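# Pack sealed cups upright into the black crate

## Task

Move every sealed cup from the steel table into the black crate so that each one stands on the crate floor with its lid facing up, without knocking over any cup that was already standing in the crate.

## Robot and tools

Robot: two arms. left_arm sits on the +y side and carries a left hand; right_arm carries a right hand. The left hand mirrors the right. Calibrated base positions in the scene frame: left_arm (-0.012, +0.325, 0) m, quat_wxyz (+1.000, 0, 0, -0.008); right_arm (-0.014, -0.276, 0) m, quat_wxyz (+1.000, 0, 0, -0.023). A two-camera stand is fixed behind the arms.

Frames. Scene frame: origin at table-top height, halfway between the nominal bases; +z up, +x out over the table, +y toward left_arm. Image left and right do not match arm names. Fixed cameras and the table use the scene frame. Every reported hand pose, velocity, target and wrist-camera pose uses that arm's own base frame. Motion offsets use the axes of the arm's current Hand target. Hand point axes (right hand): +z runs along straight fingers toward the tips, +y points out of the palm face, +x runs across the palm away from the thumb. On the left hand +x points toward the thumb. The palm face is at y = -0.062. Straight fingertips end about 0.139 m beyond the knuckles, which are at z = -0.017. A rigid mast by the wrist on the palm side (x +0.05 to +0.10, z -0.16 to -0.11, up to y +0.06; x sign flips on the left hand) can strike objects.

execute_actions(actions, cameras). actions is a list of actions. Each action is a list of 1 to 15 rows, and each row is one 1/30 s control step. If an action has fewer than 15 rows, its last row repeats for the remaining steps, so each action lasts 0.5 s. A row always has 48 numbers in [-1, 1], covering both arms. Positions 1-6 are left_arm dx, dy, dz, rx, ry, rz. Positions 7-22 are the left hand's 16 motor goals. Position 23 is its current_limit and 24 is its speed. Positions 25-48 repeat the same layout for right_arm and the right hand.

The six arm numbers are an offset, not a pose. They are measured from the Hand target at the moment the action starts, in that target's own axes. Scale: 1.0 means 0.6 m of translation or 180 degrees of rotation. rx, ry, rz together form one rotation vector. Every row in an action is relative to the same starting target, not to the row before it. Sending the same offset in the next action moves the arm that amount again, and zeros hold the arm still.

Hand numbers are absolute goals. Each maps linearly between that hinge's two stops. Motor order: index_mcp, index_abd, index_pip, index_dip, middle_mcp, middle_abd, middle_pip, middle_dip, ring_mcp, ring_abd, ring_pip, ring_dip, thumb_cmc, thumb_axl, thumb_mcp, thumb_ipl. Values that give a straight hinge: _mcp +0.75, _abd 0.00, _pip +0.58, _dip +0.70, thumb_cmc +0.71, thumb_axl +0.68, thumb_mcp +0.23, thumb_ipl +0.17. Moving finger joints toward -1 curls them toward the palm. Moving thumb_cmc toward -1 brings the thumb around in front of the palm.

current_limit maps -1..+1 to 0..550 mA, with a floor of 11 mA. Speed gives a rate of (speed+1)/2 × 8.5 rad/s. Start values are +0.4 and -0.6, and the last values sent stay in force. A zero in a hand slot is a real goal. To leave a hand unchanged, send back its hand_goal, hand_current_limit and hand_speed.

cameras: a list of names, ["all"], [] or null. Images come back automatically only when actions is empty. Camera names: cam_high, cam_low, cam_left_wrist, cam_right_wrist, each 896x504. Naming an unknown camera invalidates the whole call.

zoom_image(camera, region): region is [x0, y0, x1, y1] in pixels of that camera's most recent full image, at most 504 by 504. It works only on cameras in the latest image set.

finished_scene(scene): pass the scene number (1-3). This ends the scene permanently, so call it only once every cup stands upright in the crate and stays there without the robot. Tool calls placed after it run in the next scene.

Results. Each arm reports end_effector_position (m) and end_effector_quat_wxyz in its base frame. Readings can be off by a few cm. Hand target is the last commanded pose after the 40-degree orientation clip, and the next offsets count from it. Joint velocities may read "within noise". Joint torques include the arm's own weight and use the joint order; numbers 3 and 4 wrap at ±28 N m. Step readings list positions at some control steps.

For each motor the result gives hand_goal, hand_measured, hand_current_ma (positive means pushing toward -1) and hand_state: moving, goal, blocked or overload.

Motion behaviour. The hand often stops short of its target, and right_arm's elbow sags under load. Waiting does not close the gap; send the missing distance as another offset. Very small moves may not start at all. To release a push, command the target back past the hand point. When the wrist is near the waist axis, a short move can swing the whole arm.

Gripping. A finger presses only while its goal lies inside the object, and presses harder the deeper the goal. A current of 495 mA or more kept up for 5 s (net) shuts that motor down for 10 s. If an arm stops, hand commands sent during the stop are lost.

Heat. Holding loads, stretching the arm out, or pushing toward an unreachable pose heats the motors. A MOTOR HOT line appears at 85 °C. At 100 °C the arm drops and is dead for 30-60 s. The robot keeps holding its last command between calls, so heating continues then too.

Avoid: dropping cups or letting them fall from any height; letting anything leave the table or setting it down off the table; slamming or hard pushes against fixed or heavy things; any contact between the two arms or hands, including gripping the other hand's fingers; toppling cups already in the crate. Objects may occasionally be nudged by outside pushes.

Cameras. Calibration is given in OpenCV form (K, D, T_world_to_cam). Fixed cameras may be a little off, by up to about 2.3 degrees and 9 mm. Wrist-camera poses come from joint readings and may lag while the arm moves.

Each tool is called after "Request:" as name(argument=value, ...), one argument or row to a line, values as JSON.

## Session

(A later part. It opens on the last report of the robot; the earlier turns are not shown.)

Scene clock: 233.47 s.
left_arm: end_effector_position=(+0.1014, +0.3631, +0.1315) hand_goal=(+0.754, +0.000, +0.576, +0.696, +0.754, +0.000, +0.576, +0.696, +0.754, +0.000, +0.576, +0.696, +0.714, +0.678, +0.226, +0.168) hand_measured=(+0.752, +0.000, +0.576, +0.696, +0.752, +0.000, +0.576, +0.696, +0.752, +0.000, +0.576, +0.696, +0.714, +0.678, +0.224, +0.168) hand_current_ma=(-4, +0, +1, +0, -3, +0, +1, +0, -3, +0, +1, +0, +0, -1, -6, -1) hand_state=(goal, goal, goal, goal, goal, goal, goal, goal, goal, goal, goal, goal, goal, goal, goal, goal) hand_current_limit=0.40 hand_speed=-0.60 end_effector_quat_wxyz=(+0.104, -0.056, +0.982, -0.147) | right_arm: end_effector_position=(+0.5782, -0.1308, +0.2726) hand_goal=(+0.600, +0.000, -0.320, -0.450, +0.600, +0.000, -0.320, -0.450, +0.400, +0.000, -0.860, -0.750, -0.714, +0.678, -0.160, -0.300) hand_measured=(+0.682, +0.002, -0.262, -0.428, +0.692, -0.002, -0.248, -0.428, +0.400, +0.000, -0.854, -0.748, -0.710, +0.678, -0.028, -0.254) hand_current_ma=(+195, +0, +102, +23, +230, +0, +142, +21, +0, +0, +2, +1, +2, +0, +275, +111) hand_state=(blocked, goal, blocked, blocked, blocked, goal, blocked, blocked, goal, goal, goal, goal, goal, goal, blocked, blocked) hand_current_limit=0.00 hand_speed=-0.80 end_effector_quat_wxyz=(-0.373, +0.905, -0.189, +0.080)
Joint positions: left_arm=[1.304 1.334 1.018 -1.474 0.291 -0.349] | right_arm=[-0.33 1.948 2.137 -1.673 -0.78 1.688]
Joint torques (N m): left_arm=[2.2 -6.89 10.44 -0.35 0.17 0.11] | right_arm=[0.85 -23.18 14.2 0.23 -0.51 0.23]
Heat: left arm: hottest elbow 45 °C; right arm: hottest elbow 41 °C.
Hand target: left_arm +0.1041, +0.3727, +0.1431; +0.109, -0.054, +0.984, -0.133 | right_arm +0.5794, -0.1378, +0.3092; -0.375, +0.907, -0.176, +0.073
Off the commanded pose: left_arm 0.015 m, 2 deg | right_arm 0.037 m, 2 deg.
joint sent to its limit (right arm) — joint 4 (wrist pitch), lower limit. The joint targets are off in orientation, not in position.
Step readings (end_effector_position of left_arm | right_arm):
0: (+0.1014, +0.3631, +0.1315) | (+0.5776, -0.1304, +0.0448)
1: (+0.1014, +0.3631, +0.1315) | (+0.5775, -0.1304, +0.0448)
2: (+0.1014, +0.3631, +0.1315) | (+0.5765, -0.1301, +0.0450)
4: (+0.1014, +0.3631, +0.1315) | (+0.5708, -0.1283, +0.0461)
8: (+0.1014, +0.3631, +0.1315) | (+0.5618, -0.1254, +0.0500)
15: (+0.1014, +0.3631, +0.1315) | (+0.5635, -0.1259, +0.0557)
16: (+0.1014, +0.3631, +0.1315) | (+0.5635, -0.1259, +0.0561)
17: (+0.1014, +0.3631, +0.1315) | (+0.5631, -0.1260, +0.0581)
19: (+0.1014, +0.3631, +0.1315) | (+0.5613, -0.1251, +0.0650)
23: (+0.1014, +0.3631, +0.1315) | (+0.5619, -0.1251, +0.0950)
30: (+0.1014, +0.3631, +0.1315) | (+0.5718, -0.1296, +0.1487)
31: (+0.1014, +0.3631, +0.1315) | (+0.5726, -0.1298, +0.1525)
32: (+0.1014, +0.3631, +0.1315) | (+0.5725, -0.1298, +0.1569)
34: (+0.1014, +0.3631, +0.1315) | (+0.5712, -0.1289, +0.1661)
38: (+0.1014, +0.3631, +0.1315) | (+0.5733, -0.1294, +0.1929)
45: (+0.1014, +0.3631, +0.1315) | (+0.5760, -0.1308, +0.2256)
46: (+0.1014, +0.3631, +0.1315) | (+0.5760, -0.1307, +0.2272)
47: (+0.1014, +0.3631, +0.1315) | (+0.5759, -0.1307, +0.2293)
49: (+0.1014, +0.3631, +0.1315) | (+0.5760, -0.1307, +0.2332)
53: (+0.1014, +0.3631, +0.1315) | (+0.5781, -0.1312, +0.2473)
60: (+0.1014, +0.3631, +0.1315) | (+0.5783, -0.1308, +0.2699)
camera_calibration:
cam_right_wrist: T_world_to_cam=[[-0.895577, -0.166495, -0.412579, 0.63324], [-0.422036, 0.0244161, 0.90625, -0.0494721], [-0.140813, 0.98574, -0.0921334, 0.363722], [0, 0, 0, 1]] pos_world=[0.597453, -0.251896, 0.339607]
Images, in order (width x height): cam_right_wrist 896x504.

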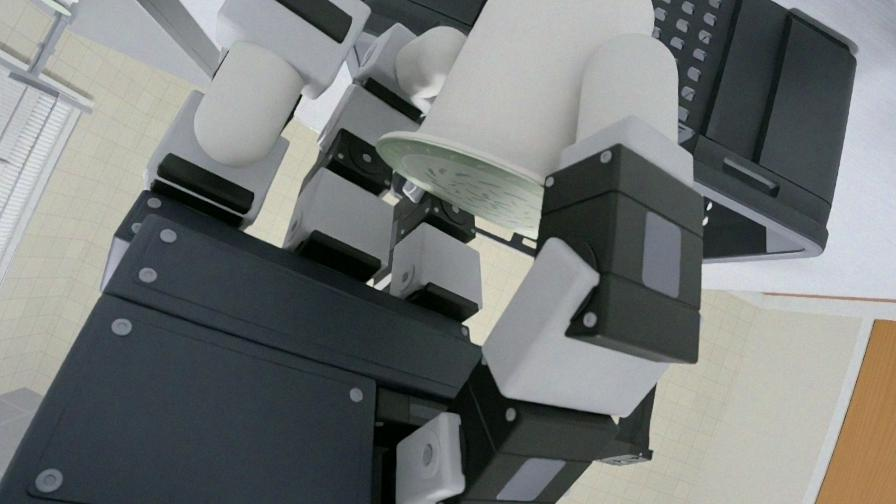

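Request:
execute_actions(
  actions=[
    [[0,0,0,0,0,0,0.754,0,0.576,0.696,0.754,0,0.576,0.696,0.754,0,0.576,0.696,0.714,0.678,0.226,0.168,0.4,-0.6,-0.1462,-0.0819,0.0583,0,-0.0157,-0.0157,0.60,0,-0.32,-0.45,0.60,0,-0.32,-0.45,0.4,0,-0.86,-0.75,-0.714,0.678,-0.16,-0.30,0,-0.8]],
    [[0,0,0,0,0,0,0.754,0,0.576,0.696,0.754,0,0.576,0.696,0.754,0,0.576,0.696,0.714,0.678,0.226,0.168,0.4,-0.6,-0.1363,-0.0679,0.0679,0,-0.0236,-0.0236,0.60,0,-0.32,-0.45,0.60,0,-0.32,-0.45,0.4,0,-0.86,-0.75,-0.714,0.678,-0.16,-0.30,0,-0.8]],
    [[0,0,0,0,0,0,0.754,0,0.576,0.696,0.754,0,0.576,0.696,0.754,0,0.576,0.696,0.714,0.678,0.226,0.168,0.4,-0.6,-0.1255,-0.0774,0.0774,0,-0.0236,-0.0236,0.60,0,-0.32,-0.45,0.60,0,-0.32,-0.45,0.4,0,-0.86,-0.75,-0.714,0.678,-0.16,-0.30,0,-0.8]],
    [[0,0,0,0,0,0,0.754,0,0.576,0.696,0.754,0,0.576,0.696,0.754,0,0.576,0.696,0.714,0.678,0.226,0.168,0.4,-0.6,-0.0933,-0.0642,0.0642,0,-0.0236,-0.0236,0.60,0,-0.32,-0.45,0.60,0,-0.32,-0.45,0.4,0,-0.86,-0.75,-0.714,0.678,-0.16,-0.30,0,-0.8]],
    [[0,0,0,0,0,0,0.754,0,0.576,0.696,0.754,0,0.576,0.696,0.754,0,0.576,0.696,0.714,0.678,0.226,0.168,0.4,-0.6,-0.0583,-0.0483,0.0483,0,-0.0157,-0.0157,0.60,0,-0.32,-0.45,0.60,0,-0.32,-0.45,0.4,0,-0.86,-0.75,-0.714,0.678,-0.16,-0.30,0,-0.8]],
  ],
  cameras=["cam_right_wrist","cam_high"],
)

Scene clock: 257.20 s.
left_arm: end_effector_position=(+0.1014, +0.3631, +0.1315) hand_goal=(+0.754, +0.000, +0.576, +0.696, +0.754, +0.000, +0.576, +0.696, +0.754, +0.000, +0.576, +0.696, +0.714, +0.678, +0.226, +0.168) hand_measured=(+0.752, +0.000, +0.576, +0.696, +0.752, +0.000, +0.576, +0.696, +0.752, +0.000, +0.576, +0.696, +0.714, +0.678, +0.224, +0.168) hand_current_ma=(-4, +0, +1, +0, -3, +0, +1, +0, -3, +0, +1, +0, +0, -1, -6, -1) hand_state=(goal, goal, goal, goal, goal, goal, goal, goal, goal, goal, goal, goal, goal, goal, goal, goal) hand_current_limit=0.40 hand_speed=-0.60 end_effector_quat_wxyz=(+0.104, -0.056, +0.982, -0.147) | right_arm: end_effector_position=(+0.3161, +0.2108, +0.3050) hand_goal=(+0.600, +0.000, -0.320, -0.450, +0.600, +0.000, -0.320, -0.450, +0.400, +0.000, -0.860, -0.750, -0.714, +0.678, -0.160, -0.300) hand_measured=(+0.680, +0.002, -0.262, -0.428, +0.690, -0.004, -0.248, -0.428, +0.400, +0.000, -0.854, -0.748, -0.710, +0.678, -0.026, -0.254) hand_current_ma=(+183, +0, +102, +23, +222, -1, +142, +21, +0, +0, +2, +1, +2, +0, +275, +111) hand_state=(blocked, goal, blocked, blocked, blocked, goal, blocked, blocked, goal, goal, goal, goal, goal, goal, blocked, blocked) hand_current_limit=0.00 hand_speed=-0.80 end_effector_quat_wxyz=(-0.375, +0.926, +0.032, -0.031)
Joint positions: left_arm=[1.304 1.334 1.018 -1.474 0.291 -0.349] | right_arm=[0.414 1.291 1.411 -1.414 -0.73 2.021]
Joint torques (N m): left_arm=[2.2 -7.3 10.45 -0.28 0.14 0.11] | right_arm=[1.67 -12.28 10.97 1.43 -0.44 0.24]
Heat: left arm: hottest elbow 45 °C; right arm: hottest elbow 42 °C.
Hand target: left_arm +0.1041, +0.3727, +0.1431; +0.109, -0.054, +0.984, -0.133 | right_arm +0.3155, +0.2112, +0.3189; -0.382, +0.923, +0.032, -0.013
Off the commanded pose: left_arm 0.015 m, 2 deg | right_arm 0.014 m, 2 deg.
Step readings (end_effector_position of left_arm | right_arm):
0: (+0.1014, +0.3631, +0.1315) | (+0.5782, -0.1308, +0.2726)
1: (+0.1014, +0.3631, +0.1315) | (+0.5782, -0.1308, +0.2726)
2: (+0.1014, +0.3631, +0.1315) | (+0.5770, -0.1285, +0.2722)
4: (+0.1014, +0.3631, +0.1315) | (+0.5664, -0.1200, +0.2699)
8: (+0.1014, +0.3631, +0.1315) | (+0.5428, -0.0883, +0.2735)
15: (+0.1014, +0.3631, +0.1315) | (+0.5291, -0.0464, +0.3015)
16: (+0.1014, +0.3631, +0.1315) | (+0.5274, -0.0450, +0.3037)
17: (+0.1014, +0.3631, +0.1315) | (+0.5238, -0.0418, +0.3038)
19: (+0.1014, +0.3631, +0.1315) | (+0.5087, -0.0336, +0.2984)
23: (+0.1014, +0.3631, +0.1315) | (+0.4770, -0.0007, +0.2909)
30: (+0.1014, +0.3631, +0.1315) | (+0.4627, +0.0339, +0.3026)
31: (+0.1014, +0.3631, +0.1315) | (+0.4619, +0.0340, +0.3038)
32: (+0.1014, +0.3631, +0.1315) | (+0.4597, +0.0368, +0.3031)
34: (+0.1014, +0.3631, +0.1315) | (+0.4479, +0.0439, +0.2976)
38: (+0.1014, +0.3631, +0.1315) | (+0.4145, +0.0813, +0.2924)
45: (+0.1014, +0.3631, +0.1315) | (+0.3997, +0.1134, +0.3072)
46: (+0.1014, +0.3631, +0.1315) | (+0.3995, +0.1130, +0.3078)
47: (+0.1014, +0.3631, +0.1315) | (+0.3984, +0.1151, +0.3073)
49: (+0.1014, +0.3631, +0.1315) | (+0.3907, +0.1205, +0.3027)
53: (+0.1014, +0.3631, +0.1315) | (+0.3632, +0.1499, +0.2976)
60: (+0.1014, +0.3631, +0.1315) | (+0.3501, +0.1711, +0.3053)
61: (+0.1014, +0.3631, +0.1315) | (+0.3500, +0.1709, +0.3056)
62: (+0.1014, +0.3631, +0.1315) | (+0.3494, +0.1725, +0.3055)
64: (+0.1014, +0.3631, +0.1315) | (+0.3454, +0.1770, +0.3032)
68: (+0.1014, +0.3631, +0.1315) | (+0.3261, +0.1978, +0.3008)
75: (+0.1014, +0.3631, +0.1315) | (+0.3161, +0.2106, +0.3049)
camera_calibration:
cam_right_wrist: T_world_to_cam=[[-0.722534, -0.579056, -0.377675, 0.490314], [-0.349131, -0.165892, 0.922273, -0.185655], [-0.596701, 0.798232, -0.0823044, 0.17372], [0, 0, 0, 1]] pos_world=[0.393109, 0.114452, 0.370703]
Images, in order (width x height): cam_high 896x504, cam_right_wrist 896x504.

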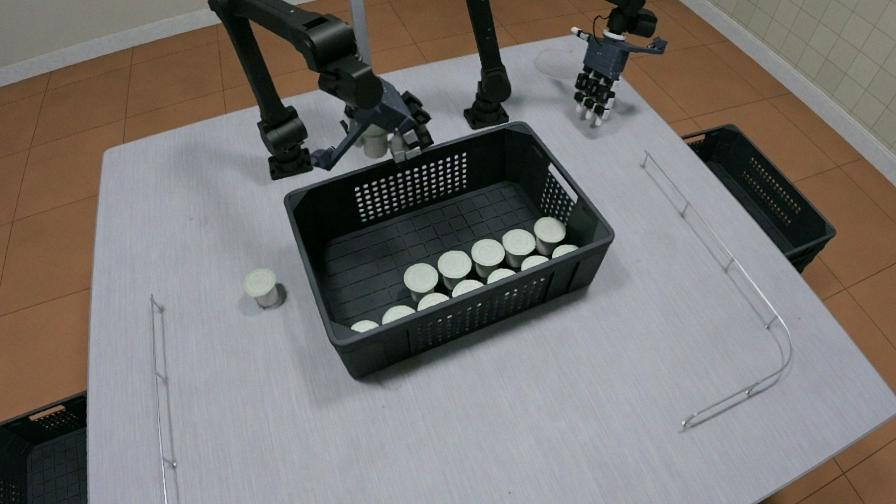

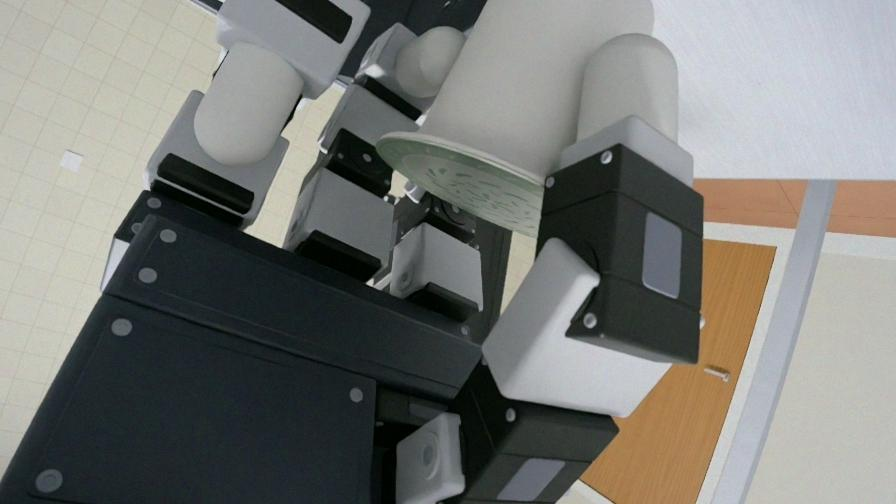

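Request:
execute_actions(
  actions=[
    [[0,0,0,0,0,0,0.754,0,0.576,0.696,0.754,0,0.576,0.696,0.754,0,0.576,0.696,0.714,0.678,0.226,0.168,0.4,-0.6,0.0105,0.1302,0.1055,0,0,0,0.60,0,-0.32,-0.45,0.60,0,-0.32,-0.45,0.4,0,-0.86,-0.75,-0.714,0.678,-0.16,-0.30,0,-0.8]],
    [[0,0,0,0,0,0,0.754,0,0.576,0.696,0.754,0,0.576,0.696,0.754,0,0.576,0.696,0.714,0.678,0.226,0.168,0.4,-0.6,0,0.0943,0.0943,0,0,0,0.60,0,-0.32,-0.45,0.60,0,-0.32,-0.45,0.4,0,-0.86,-0.75,-0.714,0.678,-0.16,-0.30,0,-0.8]],
  ],
  cameras=["cam_right_wrist","cam_high"],
)

Scene clock: 275.83 s.
left_arm: end_effector_position=(+0.1014, +0.3631, +0.1315) hand_goal=(+0.754, +0.000, +0.576, +0.696, +0.754, +0.000, +0.576, +0.696, +0.754, +0.000, +0.576, +0.696, +0.714, +0.678, +0.226, +0.168) hand_measured=(+0.752, +0.000, +0.576, +0.696, +0.752, +0.000, +0.576, +0.696, +0.752, +0.000, +0.576, +0.696, +0.714, +0.678, +0.224, +0.168) hand_current_ma=(-4, +0, +1, +0, -3, +0, +1, +0, -3, +0, +1, +0, +0, -1, -6, -1) hand_state=(goal, goal, goal, goal, goal, goal, goal, goal, goal, goal, goal, goal, goal, goal, goal, goal) hand_current_limit=0.40 hand_speed=-0.60 end_effector_quat_wxyz=(+0.104, -0.056, +0.982, -0.147) | right_arm: end_effector_position=(+0.3145, +0.2051, +0.2095) hand_goal=(+0.600, +0.000, -0.320, -0.450, +0.600, +0.000, -0.320, -0.450, +0.400, +0.000, -0.860, -0.750, -0.714, +0.678, -0.160, -0.300) hand_measured=(+0.684, +0.096, -0.320, -0.430, +0.676, -0.004, -0.260, -0.438, +0.398, +0.000, -0.854, -0.748, -0.706, +0.678, -0.020, -0.254) hand_current_ma=(+197, +181, +0, +18, +167, -1, +103, +9, +0, +0, +2, +1, +4, +0, +275, +111) hand_state=(blocked, blocked, goal, goal, blocked, goal, blocked, goal, goal, goal, goal, goal, goal, goal, blocked, blocked) hand_current_limit=0.00 hand_speed=-0.80 end_effector_quat_wxyz=(-0.424, +0.905, +0.025, +0.016)
Joint positions: left_arm=[1.304 1.334 1.018 -1.474 0.291 -0.349] | right_arm=[0.367 1.196 1.056 -1.016 -0.797 2.058]
Joint torques (N m): left_arm=[2.32 -7 10.43 -0.35 0.16 0.13] | right_arm=[2.78 -0.5 3.58 3.06 1.78 -0.52]
Heat: left arm: hottest elbow 45 °C; right arm: hottest elbow 43 °C.
Hand target: left_arm +0.1041, +0.3727, +0.1431; +0.109, -0.054, +0.984, -0.133 | right_arm +0.3225, +0.2012, +0.1390; -0.382, +0.923, +0.032, -0.013
Off the commanded pose: left_arm 0.015 m, 2 deg | right_arm 0.071 m, 6 deg.
Step readings (end_effector_position of left_arm | right_arm):
0: (+0.1014, +0.3631, +0.1315) | (+0.3160, +0.2108, +0.3050)
1: (+0.1014, +0.3631, +0.1315) | (+0.3160, +0.2108, +0.3040)
2: (+0.1014, +0.3631, +0.1315) | (+0.3174, +0.2115, +0.2991)
4: (+0.1014, +0.3631, +0.1315) | (+0.3168, +0.2104, +0.2801)
8: (+0.1014, +0.3631, +0.1315) | (+0.3051, +0.2011, +0.2263)
15: (+0.1014, +0.3631, +0.1315) | (+0.3138, +0.2038, +0.2207)
16: (+0.1014, +0.3631, +0.1315) | (+0.3141, +0.2039, +0.2199)
17: (+0.1014, +0.3631, +0.1315) | (+0.3147, +0.2056, +0.2172)
19: (+0.1014, +0.3631, +0.1315) | (+0.3157, +0.2067, +0.2143)
23: (+0.1014, +0.3631, +0.1315) | (+0.3143, +0.2048, +0.2108)
30: (+0.1014, +0.3631, +0.1315) | (+0.3146, +0.2051, +0.2099)
camera_calibration:
cam_right_wrist: T_world_to_cam=[[-0.71587, -0.495938, -0.491504, 0.454518], [-0.428178, -0.244229, 0.870067, -0.0471374], [-0.551538, 0.833306, -0.0375138, 0.138687], [0, 0, 0, 1]] pos_world=[0.381684, 0.098331, 0.269613]
Images, in order (width x height): cam_high 896x504, cam_right_wrist 896x504.

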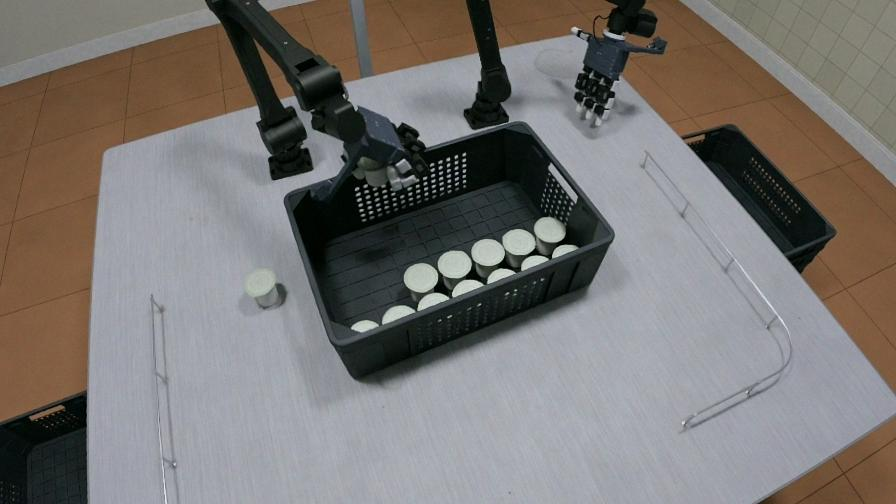

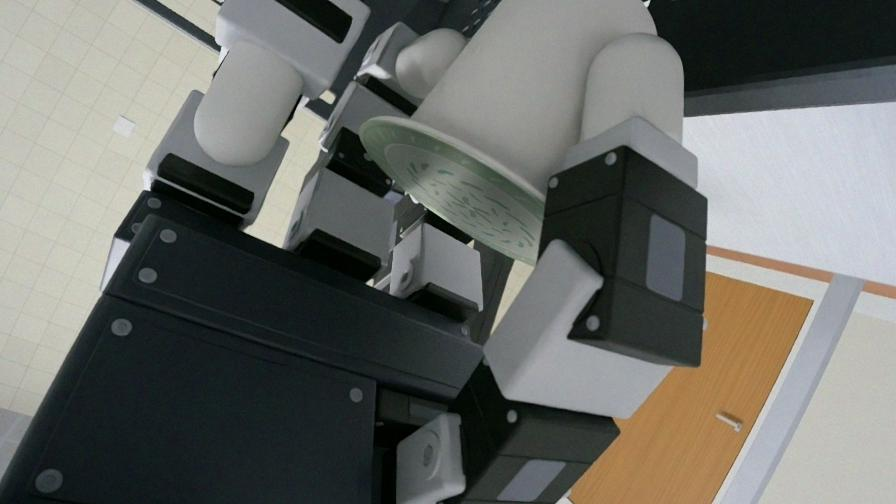

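Request:
execute_actions(
  actions=[
    [[0,0,0,0,0,0,0.754,0,0.576,0.696,0.754,0,0.576,0.696,0.754,0,0.576,0.696,0.714,0.678,0.226,0.168,0.4,-0.6,0,-0.165,-0.165,0,0,0,0.60,0,-0.32,-0.45,0.60,0,-0.32,-0.45,0.4,0,-0.86,-0.75,-0.714,0.678,-0.16,-0.30,0,-0.8]],
  ],
  cameras=["cam_right_wrist","cam_high"],
)

Scene clock: 287.17 s.
left_arm: end_effector_position=(+0.1014, +0.3631, +0.1315) hand_goal=(+0.754, +0.000, +0.576, +0.696, +0.754, +0.000, +0.576, +0.696, +0.754, +0.000, +0.576, +0.696, +0.714, +0.678, +0.226, +0.168) hand_measured=(+0.752, +0.000, +0.576, +0.696, +0.752, +0.000, +0.576, +0.696, +0.752, +0.000, +0.576, +0.696, +0.714, +0.678, +0.224, +0.168) hand_current_ma=(-4, +0, +1, +0, -3, +0, +1, +0, -3, +0, +1, +0, +0, -1, -6, -1) hand_state=(goal, goal, goal, goal, goal, goal, goal, goal, goal, goal, goal, goal, goal, goal, goal, goal) hand_current_limit=0.40 hand_speed=-0.60 end_effector_quat_wxyz=(+0.104, -0.056, +0.982, -0.147) | right_arm: end_effector_position=(+0.3104, +0.1938, +0.2595) hand_goal=(+0.600, +0.000, -0.320, -0.450, +0.600, +0.000, -0.320, -0.450, +0.400, +0.000, -0.860, -0.750, -0.714, +0.678, -0.160, -0.300) hand_measured=(+0.674, +0.008, -0.292, -0.440, +0.670, -0.004, -0.276, -0.448, +0.398, +0.000, -0.854, -0.748, -0.702, +0.684, -0.014, -0.254) hand_current_ma=(+159, +3, +31, +7, +147, -1, +62, +1, +0, +0, +2, +1, +9, +4, +275, +111) hand_state=(blocked, goal, blocked, goal, blocked, goal, blocked, goal, goal, goal, goal, goal, goal, goal, blocked, blocked) hand_current_limit=0.00 hand_speed=-0.80 end_effector_quat_wxyz=(-0.376, +0.926, +0.015, -0.032)
Joint positions: left_arm=[1.304 1.334 1.018 -1.474 0.291 -0.349] | right_arm=[0.374 1.257 1.261 -1.316 -0.738 2.015]
Joint torques (N m): left_arm=[2.14 -6.95 10.39 -0.34 0.16 0.12] | right_arm=[2.37 -8.88 15.04 0.59 -0.48 -0.01]
Heat: left arm: hottest elbow 45 °C; right arm: hottest elbow 41 °C.
Hand target: left_arm +0.1041, +0.3727, +0.1431; +0.109, -0.054, +0.984, -0.133 | right_arm +0.3224, +0.2013, +0.2789; -0.382, +0.923, +0.032, -0.014
Off the commanded pose: left_arm 0.015 m, 2 deg | right_arm 0.024 m, 3 deg.
Step readings (end_effector_position of left_arm | right_arm):
0: (+0.1014, +0.3631, +0.1315) | (+0.3145, +0.2051, +0.2095)
1: (+0.1014, +0.3631, +0.1315) | (+0.3146, +0.2051, +0.2104)
2: (+0.1014, +0.3631, +0.1315) | (+0.3141, +0.2038, +0.2141)
4: (+0.1014, +0.3631, +0.1315) | (+0.3126, +0.1994, +0.2203)
8: (+0.1014, +0.3631, +0.1315) | (+0.3103, +0.1950, +0.2360)
15: (+0.1014, +0.3631, +0.1315) | (+0.3109, +0.1944, +0.2616)
camera_calibration:
cam_right_wrist: T_world_to_cam=[[-0.746533, -0.554825, -0.36723, 0.459204], [-0.340911, -0.155011, 0.927228, -0.154386], [-0.571374, 0.817399, -0.0734251, 0.166277], [0, 0, 0, 1]] pos_world=[0.385185, 0.0949317, 0.323993]
Images, in order (width x height): cam_high 896x504, cam_right_wrist 896x504.

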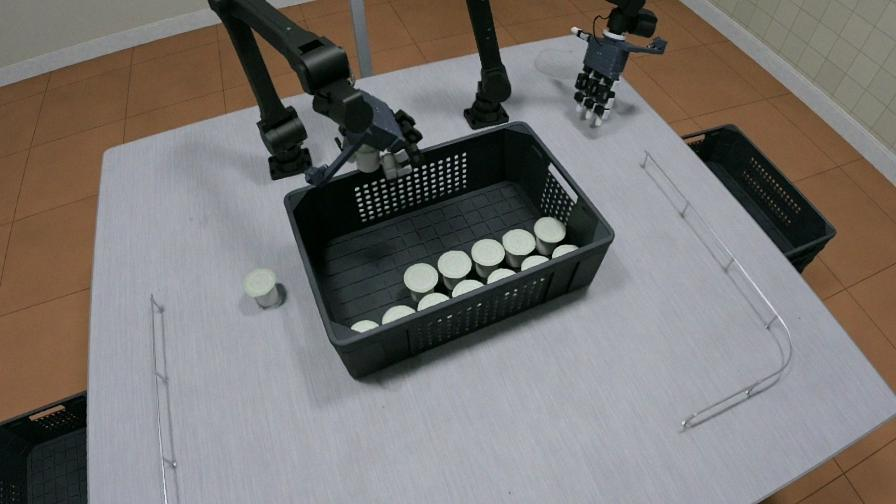

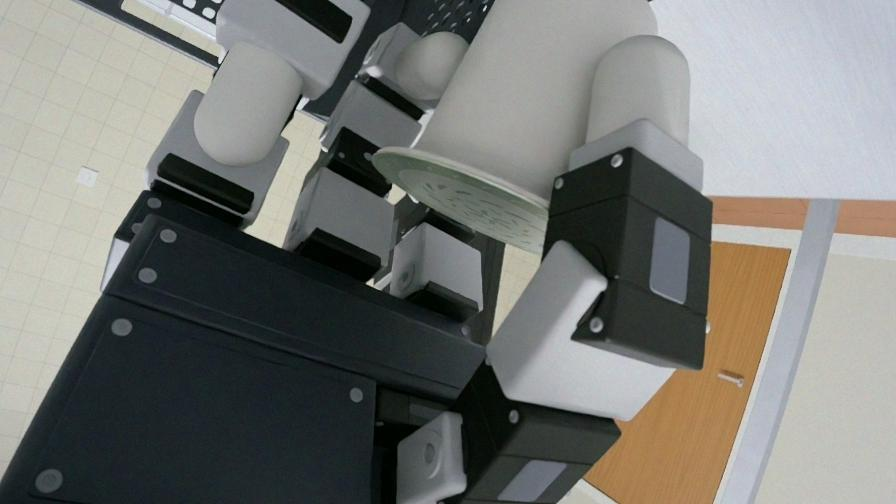

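Request:
zoom_image(
  camera="cam_high",
  region=[280, 110, 540, 256],
)

Scaled by 1.938 from the camera's 896x504 image, which has a finer 1280x720 frame.

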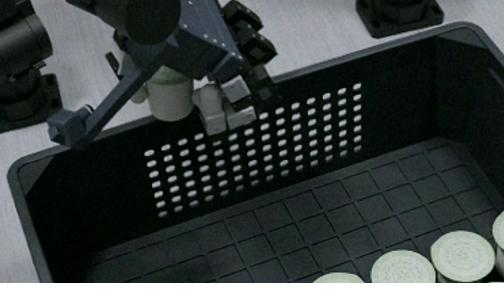

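Request:
execute_actions(
  actions=[
    [[0,0,0,0,0,0,0.754,0,0.576,0.696,0.754,0,0.576,0.696,0.754,0,0.576,0.696,0.714,0.678,0.226,0.168,0.4,-0.6,0.0617,-0.0997,0.0997,0,-0.0275,-0.0275,0.60,0,-0.32,-0.45,0.60,0,-0.32,-0.45,0.4,0,-0.86,-0.75,-0.714,0.678,-0.16,-0.30,0,-0.8]],
    [[0,0,0,0,0,0,0.754,0,0.576,0.696,0.754,0,0.576,0.696,0.754,0,0.576,0.696,0.714,0.678,0.226,0.168,0.4,-0.6,0.0783,-0.0937,0.0937,0,-0.0275,-0.0275,0.60,0,-0.32,-0.45,0.60,0,-0.32,-0.45,0.4,0,-0.86,-0.75,-0.714,0.678,-0.16,-0.30,0,-0.8]],
  ],
  cameras=["cam_high","cam_right_wrist"],
)

Scene clock: 343.27 s.
left_arm: end_effector_position=(+0.1014, +0.3631, +0.1315) hand_goal=(+0.754, +0.000, +0.576, +0.696, +0.754, +0.000, +0.576, +0.696, +0.754, +0.000, +0.576, +0.696, +0.714, +0.678, +0.226, +0.168) hand_measured=(+0.752, +0.000, +0.576, +0.696, +0.752, +0.000, +0.576, +0.696, +0.752, +0.000, +0.576, +0.696, +0.714, +0.678, +0.224, +0.168) hand_current_ma=(-4, +0, +1, +0, -3, +0, +1, +0, -3, +0, +1, +0, +0, -1, -6, -1) hand_state=(goal, goal, goal, goal, goal, goal, goal, goal, goal, goal, goal, goal, goal, goal, goal, goal) hand_current_limit=0.40 hand_speed=-0.60 end_effector_quat_wxyz=(+0.104, -0.056, +0.982, -0.147) | right_arm: end_effector_position=(+0.3726, +0.3705, +0.2547) hand_goal=(+0.600, +0.000, -0.320, -0.450, +0.600, +0.000, -0.320, -0.450, +0.400, +0.000, -0.860, -0.750, -0.714, +0.678, -0.160, -0.300) hand_measured=(+0.670, +0.008, -0.292, -0.440, +0.666, -0.004, -0.276, -0.446, +0.398, +0.000, -0.854, -0.748, -0.702, +0.684, -0.012, -0.254) hand_current_ma=(+147, +3, +31, +7, +135, -1, +62, +1, +0, +0, +2, +1, +9, +4, +275, +111) hand_state=(blocked, goal, blocked, goal, blocked, goal, blocked, goal, goal, goal, goal, goal, goal, goal, blocked, blocked) hand_current_limit=0.00 hand_speed=-0.80 end_effector_quat_wxyz=(-0.366, +0.916, +0.139, -0.081)
Joint positions: left_arm=[1.304 1.334 1.018 -1.474 0.291 -0.349] | right_arm=[0.657 1.677 1.701 -1.325 -0.73 2.029]
Joint torques (N m): left_arm=[2.43 -6.95 10.4 -0.34 0.15 0.1] | right_arm=[1.14 -17.32 14.99 0.57 -0.53 0.11]
Heat: left arm: hottest elbow 45 °C; right arm: hottest elbow 49 °C.
Hand target: left_arm +0.1041, +0.3727, +0.1431; +0.109, -0.054, +0.984, -0.133 | right_arm +0.3845, +0.3752, +0.2790; -0.378, +0.913, +0.145, -0.060
Off the commanded pose: left_arm 0.015 m, 2 deg | right_arm 0.027 m, 3 deg.
Step readings (end_effector_position of left_arm | right_arm):
0: (+0.1014, +0.3631, +0.1315) | (+0.3105, +0.1938, +0.2595)
1: (+0.1014, +0.3631, +0.1315) | (+0.3106, +0.1942, +0.2598)
2: (+0.1014, +0.3631, +0.1315) | (+0.3116, +0.1972, +0.2605)
4: (+0.1014, +0.3631, +0.1315) | (+0.3181, +0.2113, +0.2640)
8: (+0.1014, +0.3631, +0.1315) | (+0.3334, +0.2601, +0.2654)
15: (+0.1014, +0.3631, +0.1315) | (+0.3375, +0.2824, +0.2485)
16: (+0.1014, +0.3631, +0.1315) | (+0.3383, +0.2829, +0.2485)
17: (+0.1014, +0.3631, +0.1315) | (+0.3401, +0.2856, +0.2503)
19: (+0.1014, +0.3631, +0.1315) | (+0.3513, +0.2988, +0.2577)
23: (+0.1014, +0.3631, +0.1315) | (+0.3710, +0.3431, +0.2686)
30: (+0.1014, +0.3631, +0.1315) | (+0.3705, +0.3689, +0.2521)
camera_calibration:
cam_right_wrist: T_world_to_cam=[[-0.570249, -0.735442, -0.365979, 0.602829], [-0.290279, -0.236371, 0.92729, -0.0900313], [-0.768475, 0.635023, -0.0786931, 0.199412], [0, 0, 0, 1]] pos_world=[0.470872, 0.295434, 0.3198]
Images, in order (width x height): cam_high 896x504, cam_right_wrist 896x504.

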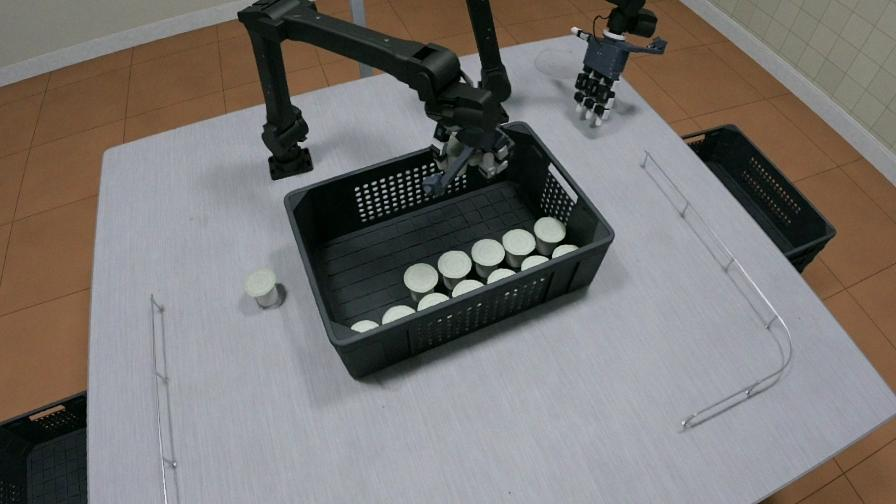

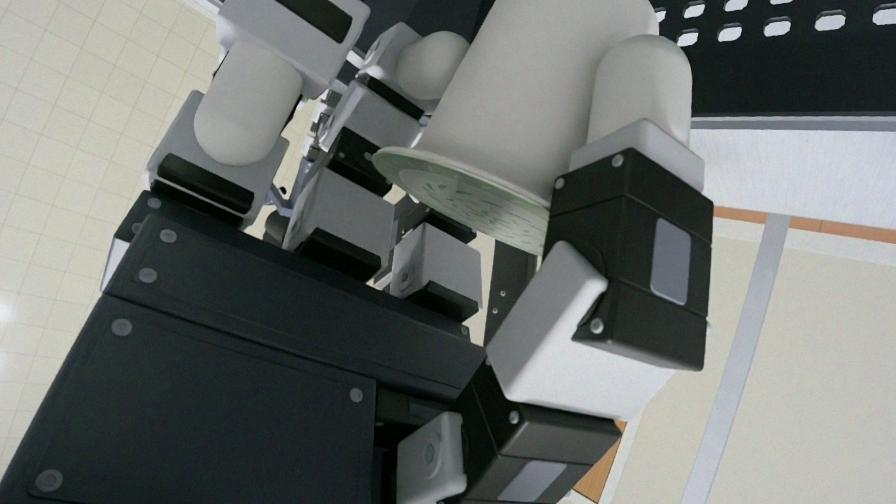

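Request:
execute_actions(
  actions=[
    [[0,0,0,0,0,0,0.754,0,0.576,0.696,0.754,0,0.576,0.696,0.754,0,0.576,0.696,0.714,0.678,0.226,0.168,0.4,-0.6,0.006,0.0766,0.0884,0,0,0,0.60,0,-0.32,-0.45,0.60,0,-0.32,-0.45,0.4,0,-0.86,-0.75,-0.714,0.678,-0.16,-0.30,0,-0.8]],
    [[0,0,0,0,0,0,0.754,0,0.576,0.696,0.754,0,0.576,0.696,0.754,0,0.576,0.696,0.714,0.678,0.226,0.168,0.4,-0.6,0,0.0826,0.0826,0,0,0,0.60,0,-0.32,-0.45,0.60,0,-0.32,-0.45,0.4,0,-0.86,-0.75,-0.714,0.678,-0.16,-0.30,0,-0.8]],
  ],
  cameras=["cam_high","cam_right_wrist"],
)

Scene clock: 355.27 s.
left_arm: end_effector_position=(+0.1014, +0.3631, +0.1315) hand_goal=(+0.754, +0.000, +0.576, +0.696, +0.754, +0.000, +0.576, +0.696, +0.754, +0.000, +0.576, +0.696, +0.714, +0.678, +0.226, +0.168) hand_measured=(+0.752, +0.000, +0.576, +0.696, +0.752, +0.000, +0.576, +0.696, +0.752, +0.000, +0.576, +0.696, +0.714, +0.678, +0.224, +0.168) hand_current_ma=(-4, +0, +1, +0, -3, +0, +1, +0, -3, +0, +1, +0, +0, -1, -6, -1) hand_state=(goal, goal, goal, goal, goal, goal, goal, goal, goal, goal, goal, goal, goal, goal, goal, goal) hand_current_limit=0.40 hand_speed=-0.60 end_effector_quat_wxyz=(+0.104, -0.056, +0.982, -0.147) | right_arm: end_effector_position=(+0.3792, +0.3755, +0.1256) hand_goal=(+0.600, +0.000, -0.320, -0.450, +0.600, +0.000, -0.320, -0.450, +0.400, +0.000, -0.860, -0.750, -0.714, +0.678, -0.160, -0.300) hand_measured=(+0.670, +0.008, -0.292, -0.440, +0.666, -0.004, -0.276, -0.446, +0.398, +0.000, -0.854, -0.748, -0.702, +0.684, -0.012, -0.254) hand_current_ma=(+147, +3, +31, +7, +135, -1, +62, +1, +0, +0, +2, +1, +9, +4, +275, +111) hand_state=(blocked, goal, blocked, goal, blocked, goal, blocked, goal, goal, goal, goal, goal, goal, goal, blocked, blocked) hand_current_limit=0.00 hand_speed=-0.80 end_effector_quat_wxyz=(-0.369, +0.915, +0.142, -0.075)
Joint positions: left_arm=[1.304 1.334 1.018 -1.474 0.291 -0.349] | right_arm=[0.657 1.737 1.436 -0.988 -0.729 2.029]
Joint torques (N m): left_arm=[2.26 -7 10.43 -0.34 0.18 0.13] | right_arm=[1.67 -18.67 11.08 1.39 -0.5 0.16]
Heat: left arm: hottest elbow 45 °C; right arm: hottest elbow 47 °C.
Hand target: left_arm +0.1041, +0.3727, +0.1431; +0.109, -0.054, +0.984, -0.133 | right_arm +0.3862, +0.3810, +0.1387; -0.378, +0.913, +0.144, -0.060
Off the commanded pose: left_arm 0.015 m, 2 deg | right_arm 0.016 m, 2 deg.
Step readings (end_effector_position of left_arm | right_arm):
0: (+0.1014, +0.3631, +0.1315) | (+0.3726, +0.3705, +0.2547)
1: (+0.1014, +0.3631, +0.1315) | (+0.3727, +0.3706, +0.2547)
2: (+0.1014, +0.3631, +0.1315) | (+0.3740, +0.3715, +0.2535)
4: (+0.1014, +0.3631, +0.1315) | (+0.3792, +0.3756, +0.2458)
8: (+0.1014, +0.3631, +0.1315) | (+0.3788, +0.3753, +0.2185)
15: (+0.1014, +0.3631, +0.1315) | (+0.3800, +0.3762, +0.1980)
16: (+0.1014, +0.3631, +0.1315) | (+0.3804, +0.3765, +0.1973)
17: (+0.1014, +0.3631, +0.1315) | (+0.3819, +0.3776, +0.1948)
19: (+0.1014, +0.3631, +0.1315) | (+0.3847, +0.3797, +0.1833)
23: (+0.1014, +0.3631, +0.1315) | (+0.3778, +0.3744, +0.1492)
30: (+0.1014, +0.3631, +0.1315) | (+0.3779, +0.3744, +0.1255)
camera_calibration:
cam_right_wrist: T_world_to_cam=[[-0.566306, -0.732492, -0.377827, 0.561929], [-0.300515, -0.243351, 0.92221, 0.0399328], [-0.767456, 0.635795, -0.082314, 0.19094], [0, 0, 0, 1]] pos_world=[0.476762, 0.299927, 0.191203]
Images, in order (width x height): cam_high 896x504, cam_right_wrist 896x504.

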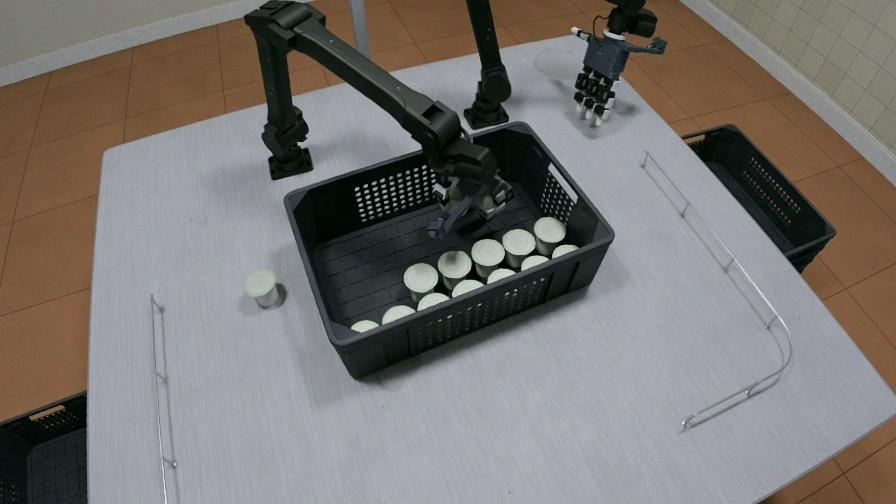

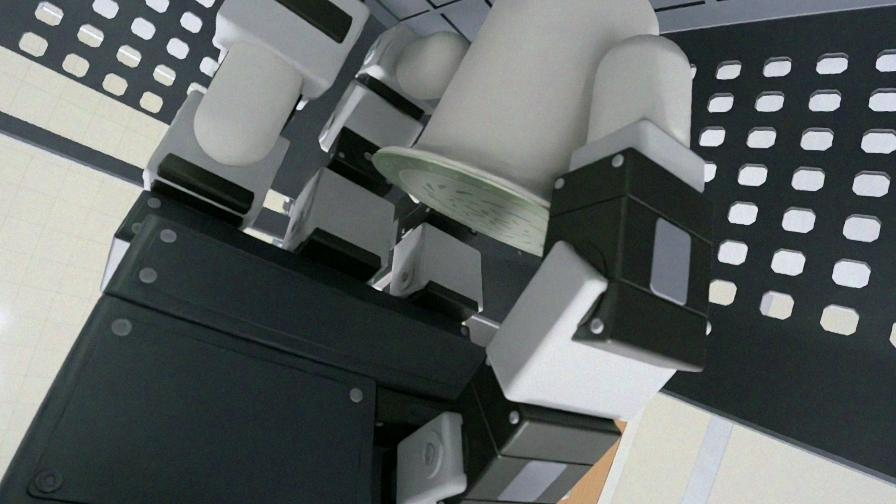

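Request:
zoom_image(
  camera="cam_high",
  region=[380, 110, 620, 300],
)

Scaled by 2.100 from the camera's 896x504 image, which has a finer 1280x720 frame.

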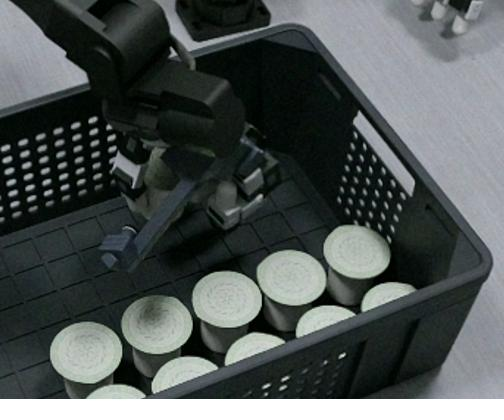

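Request:
zoom_image(
  camera="cam_high",
  region=[270, 170, 450, 390],
)

Scaled by 2.291 from the camera's 896x504 image, which has a finer 1280x720 frame.

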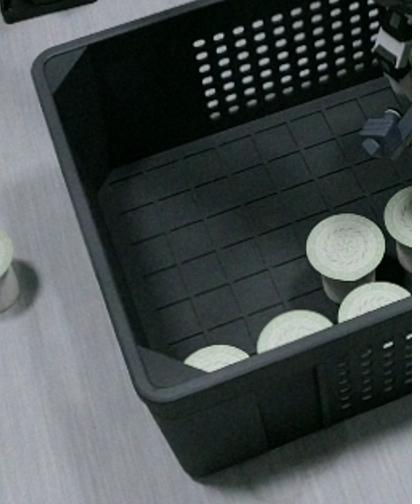

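Request:
execute_actions(
  actions=[
    [[0,0,0,0,0,0,0.754,0,0.576,0.696,0.754,0,0.576,0.696,0.754,0,0.576,0.696,0.714,0.678,0.226,0.168,0.4,-0.6,-0.0418,0.0538,0.017,0,0.0098,0.0098,0.60,0,-0.32,-0.45,0.60,0,-0.32,-0.45,0.4,0,-0.86,-0.75,-0.714,0.678,-0.16,-0.30,0,-0.8]],
  ],
  cameras=["cam_high","cam_low","cam_right_wrist"],
)

Request:
zoom_image(
  camera="cam_high",
  region=[380, 130, 620, 320],
)

Scene clock: 449.13 s.
left_arm: end_effector_position=(+0.1014, +0.3631, +0.1315) hand_goal=(+0.754, +0.000, +0.576, +0.696, +0.754, +0.000, +0.576, +0.696, +0.754, +0.000, +0.576, +0.696, +0.714, +0.678, +0.226, +0.168) hand_measured=(+0.752, +0.000, +0.576, +0.696, +0.752, +0.000, +0.576, +0.696, +0.752, +0.000, +0.576, +0.696, +0.714, +0.678, +0.224, +0.168) hand_current_ma=(-4, +0, +1, +0, -3, +0, +1, +0, -3, +0, +1, +0, +0, -1, -6, -1) hand_state=(goal, goal, goal, goal, goal, goal, goal, goal, goal, goal, goal, goal, goal, goal, goal, goal) hand_current_limit=0.40 hand_speed=-0.60 end_effector_quat_wxyz=(+0.104, -0.056, +0.982, -0.147) | right_arm: end_effector_position=(+0.3571, +0.3563, +0.0860) hand_goal=(+0.600, +0.000, -0.320, -0.450, +0.600, +0.000, -0.320, -0.450, +0.400, +0.000, -0.860, -0.750, -0.714, +0.678, -0.160, -0.300) hand_measured=(+0.670, +0.008, -0.292, -0.440, +0.666, -0.004, -0.276, -0.446, +0.398, +0.000, -0.854, -0.748, -0.702, +0.684, -0.012, -0.254) hand_current_ma=(+147, +3, +31, +7, +135, -1, +62, +1, +0, +0, +2, +1, +9, +4, +275, +111) hand_state=(blocked, goal, blocked, goal, blocked, goal, blocked, goal, goal, goal, goal, goal, goal, goal, blocked, blocked) hand_current_limit=0.00 hand_speed=-0.80 end_effector_quat_wxyz=(-0.366, +0.919, +0.128, -0.075)
Joint positions: left_arm=[1.304 1.334 1.018 -1.474 0.291 -0.349] | right_arm=[0.654 1.703 1.279 -0.859 -0.72 2.057]
Joint torques (N m): left_arm=[2.32 -7.18 10.4 -0.31 0.15 0.12] | right_arm=[0.85 -19.31 10.32 1.42 -0.45 0.23]
Heat: left arm: hottest elbow 45 °C; right arm: hottest shoulder 42 °C.
Hand target: left_arm +0.1041, +0.3727, +0.1431; +0.109, -0.054, +0.984, -0.133 | right_arm +0.3673, +0.3584, +0.1087; -0.379, +0.916, +0.125, -0.052
Off the commanded pose: left_arm 0.015 m, 2 deg | right_arm 0.025 m, 3 deg.
Step readings (end_effector_position of left_arm | right_arm):
0: (+0.1014, +0.3631, +0.1315) | (+0.3792, +0.3755, +0.1256)
1: (+0.1014, +0.3631, +0.1315) | (+0.3792, +0.3754, +0.1250)
2: (+0.1014, +0.3631, +0.1315) | (+0.3795, +0.3757, +0.1228)
4: (+0.1014, +0.3631, +0.1315) | (+0.3765, +0.3730, +0.1143)
8: (+0.1014, +0.3631, +0.1315) | (+0.3598, +0.3592, +0.0912)
15: (+0.1014, +0.3631, +0.1315) | (+0.3560, +0.3552, +0.0819)
camera_calibration:
cam_right_wrist: T_world_to_cam=[[-0.588104, -0.721252, -0.365965, 0.523145], [-0.298983, -0.22656, 0.926974, 0.0581391], [-0.751494, 0.654574, -0.0824015, 0.170458], [0, 0, 0, 1]] pos_world=[0.453144, 0.278914, 0.151605]
Images, in order (width x height): cam_high 896x504, cam_low 896x504, cam_right_wrist 896x504.

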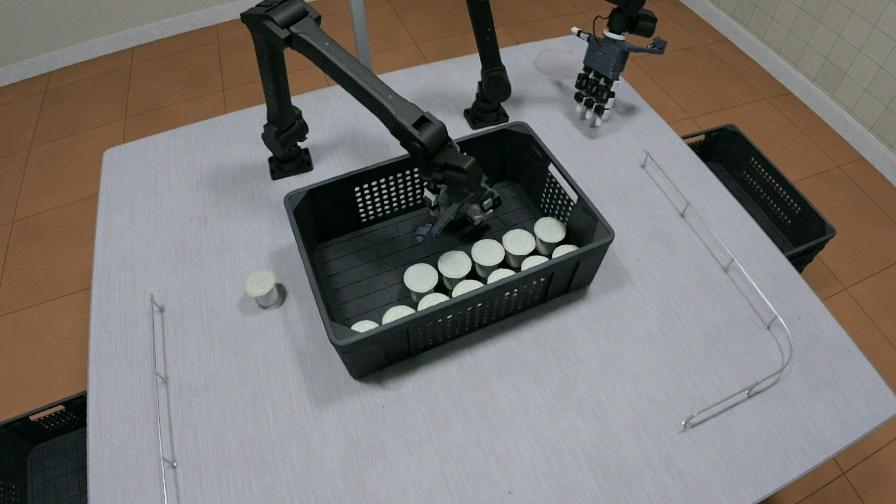

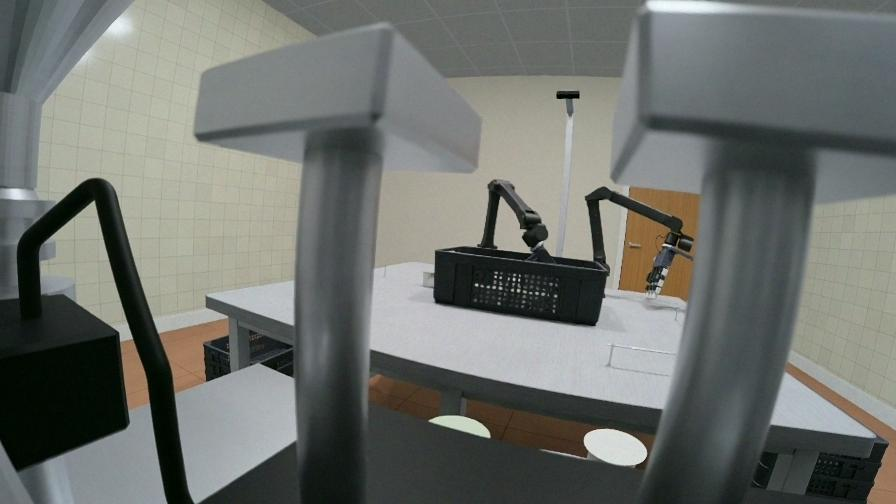

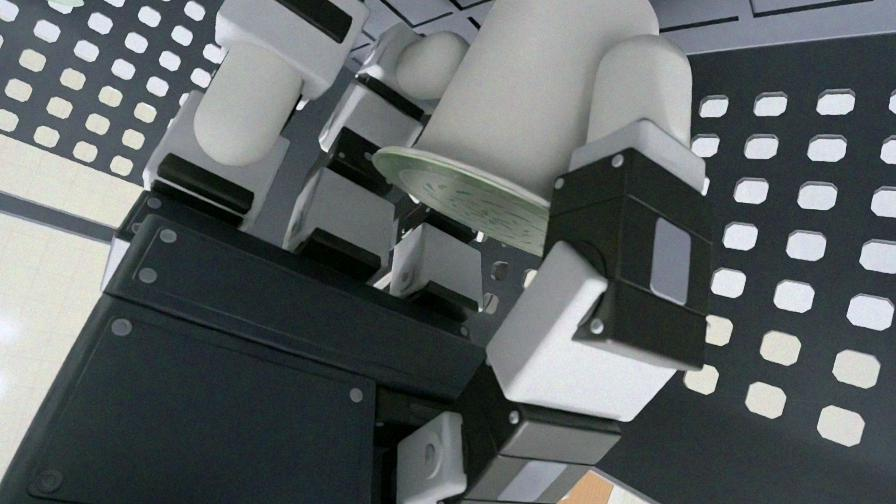

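Scaled by 2.100 from the camera's 896x504 image, which has a finer 1280x720 frame.

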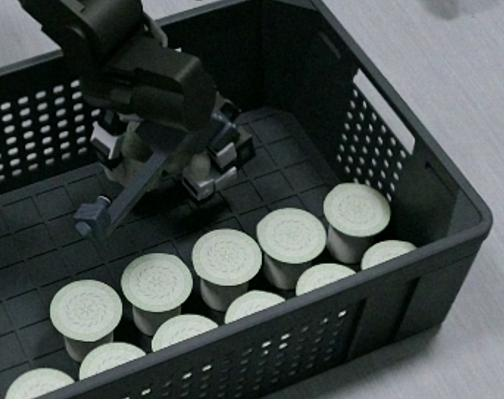

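Request:
execute_actions(
  actions=[
    [[0,0,0,0,0,0,0.754,0,0.576,0.696,0.754,0,0.576,0.696,0.754,0,0.576,0.696,0.714,0.678,0.226,0.168,0.4,-0.6,0,0.0354,0.0354,0,0,0,0.60,0,-0.32,-0.45,0.60,0,-0.32,-0.45,0.4,0,-0.86,-0.75,-0.714,0.678,-0.16,-0.30,0,-0.8]],
    [[0,0,0,0,0,0,0.754,0,0.576,0.696,0.754,0,0.576,0.696,0.754,0,0.576,0.696,0.714,0.678,0.226,0.168,0.4,-0.6,0,0.0118,0.0118,0,0,0,0.60,0,-0.32,-0.45,0.60,0,-0.32,-0.45,0.4,0,-0.86,-0.75,-0.714,0.678,-0.16,-0.30,0,-0.8]],
  ],
  cameras=["cam_right_wrist"],
)

Scene clock: 460.93 s.
left_arm: end_effector_position=(+0.1014, +0.3631, +0.1315) hand_goal=(+0.754, +0.000, +0.576, +0.696, +0.754, +0.000, +0.576, +0.696, +0.754, +0.000, +0.576, +0.696, +0.714, +0.678, +0.226, +0.168) hand_measured=(+0.752, +0.000, +0.576, +0.696, +0.752, +0.000, +0.576, +0.696, +0.752, +0.000, +0.576, +0.696, +0.714, +0.678, +0.224, +0.168) hand_current_ma=(-4, +0, +1, +0, -3, +0, +1, +0, -3, +0, +1, +0, +0, -1, -6, -1) hand_state=(goal, goal, goal, goal, goal, goal, goal, goal, goal, goal, goal, goal, goal, goal, goal, goal) hand_current_limit=0.40 hand_speed=-0.60 end_effector_quat_wxyz=(+0.104, -0.056, +0.982, -0.147) | right_arm: end_effector_position=(+0.3598, +0.3584, +0.0691) hand_goal=(+0.600, +0.000, -0.320, -0.450, +0.600, +0.000, -0.320, -0.450, +0.400, +0.000, -0.860, -0.750, -0.714, +0.678, -0.160, -0.300) hand_measured=(+0.670, +0.008, -0.292, -0.440, +0.666, -0.004, -0.276, -0.446, +0.398, +0.000, -0.854, -0.748, -0.702, +0.684, -0.012, -0.254) hand_current_ma=(+147, +3, +31, +7, +135, -1, +62, +1, +0, +0, +2, +1, +9, +4, +275, +111) hand_state=(blocked, goal, blocked, goal, blocked, goal, blocked, goal, goal, goal, goal, goal, goal, goal, blocked, blocked) hand_current_limit=0.00 hand_speed=-0.80 end_effector_quat_wxyz=(-0.377, +0.915, +0.135, -0.056)
Joint positions: left_arm=[1.304 1.334 1.018 -1.474 0.291 -0.349] | right_arm=[0.654 1.703 1.227 -0.759 -0.72 2.058]
Joint torques (N m): left_arm=[2.26 -7.12 10.43 -0.36 0.14 0.13] | right_arm=[0.85 -15.38 9.78 1.57 -0.43 0.23]
Heat: left arm: hottest elbow 45 °C; right arm: hottest elbow 42 °C.
Hand target: left_arm +0.1041, +0.3727, +0.1431; +0.109, -0.054, +0.984, -0.133 | right_arm +0.3673, +0.3584, +0.0687; -0.379, +0.915, +0.125, -0.052
Off the commanded pose: left_arm 0.015 m, 2 deg | right_arm 0.007 m, 1 deg.
Step readings (end_effector_position of left_arm | right_arm):
0: (+0.1014, +0.3631, +0.1315) | (+0.3571, +0.3563, +0.0860)
1: (+0.1014, +0.3631, +0.1315) | (+0.3572, +0.3564, +0.0860)
2: (+0.1014, +0.3631, +0.1315) | (+0.3577, +0.3568, +0.0852)
4: (+0.1014, +0.3631, +0.1315) | (+0.3597, +0.3584, +0.0822)
8: (+0.1014, +0.3631, +0.1315) | (+0.3587, +0.3576, +0.0754)
15: (+0.1014, +0.3631, +0.1315) | (+0.3585, +0.3574, +0.0729)
16: (+0.1014, +0.3631, +0.1315) | (+0.3587, +0.3576, +0.0729)
17: (+0.1014, +0.3631, +0.1315) | (+0.3590, +0.3578, +0.0727)
19: (+0.1014, +0.3631, +0.1315) | (+0.3600, +0.3585, +0.0719)
23: (+0.1014, +0.3631, +0.1315) | (+0.3597, +0.3583, +0.0698)
30: (+0.1014, +0.3631, +0.1315) | (+0.3597, +0.3583, +0.0691)
camera_calibration:
cam_right_wrist: T_world_to_cam=[[-0.57437, -0.709614, -0.408102, 0.513804], [-0.333218, -0.25269, 0.908358, 0.0980959], [-0.747706, 0.65772, -0.0913185, 0.167858], [0, 0, 0, 1]] pos_world=[0.45331, 0.278987, 0.135907]
Images, in order (width x height): cam_right_wrist 896x504.

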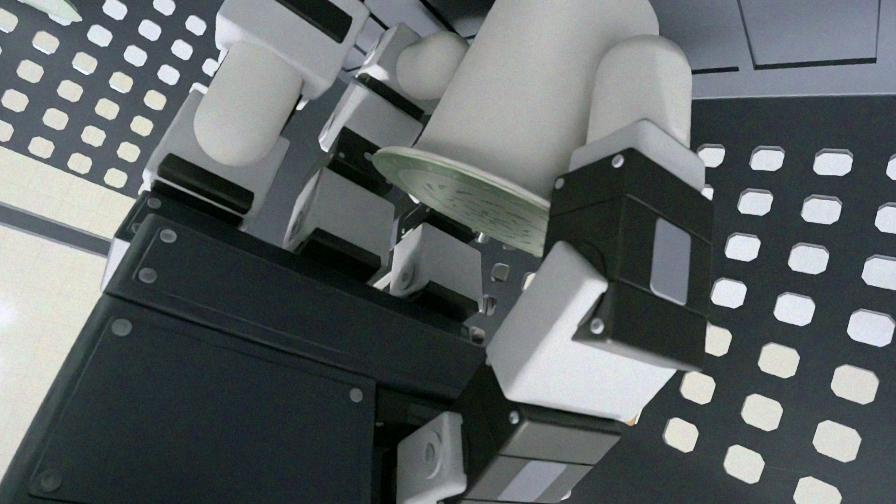

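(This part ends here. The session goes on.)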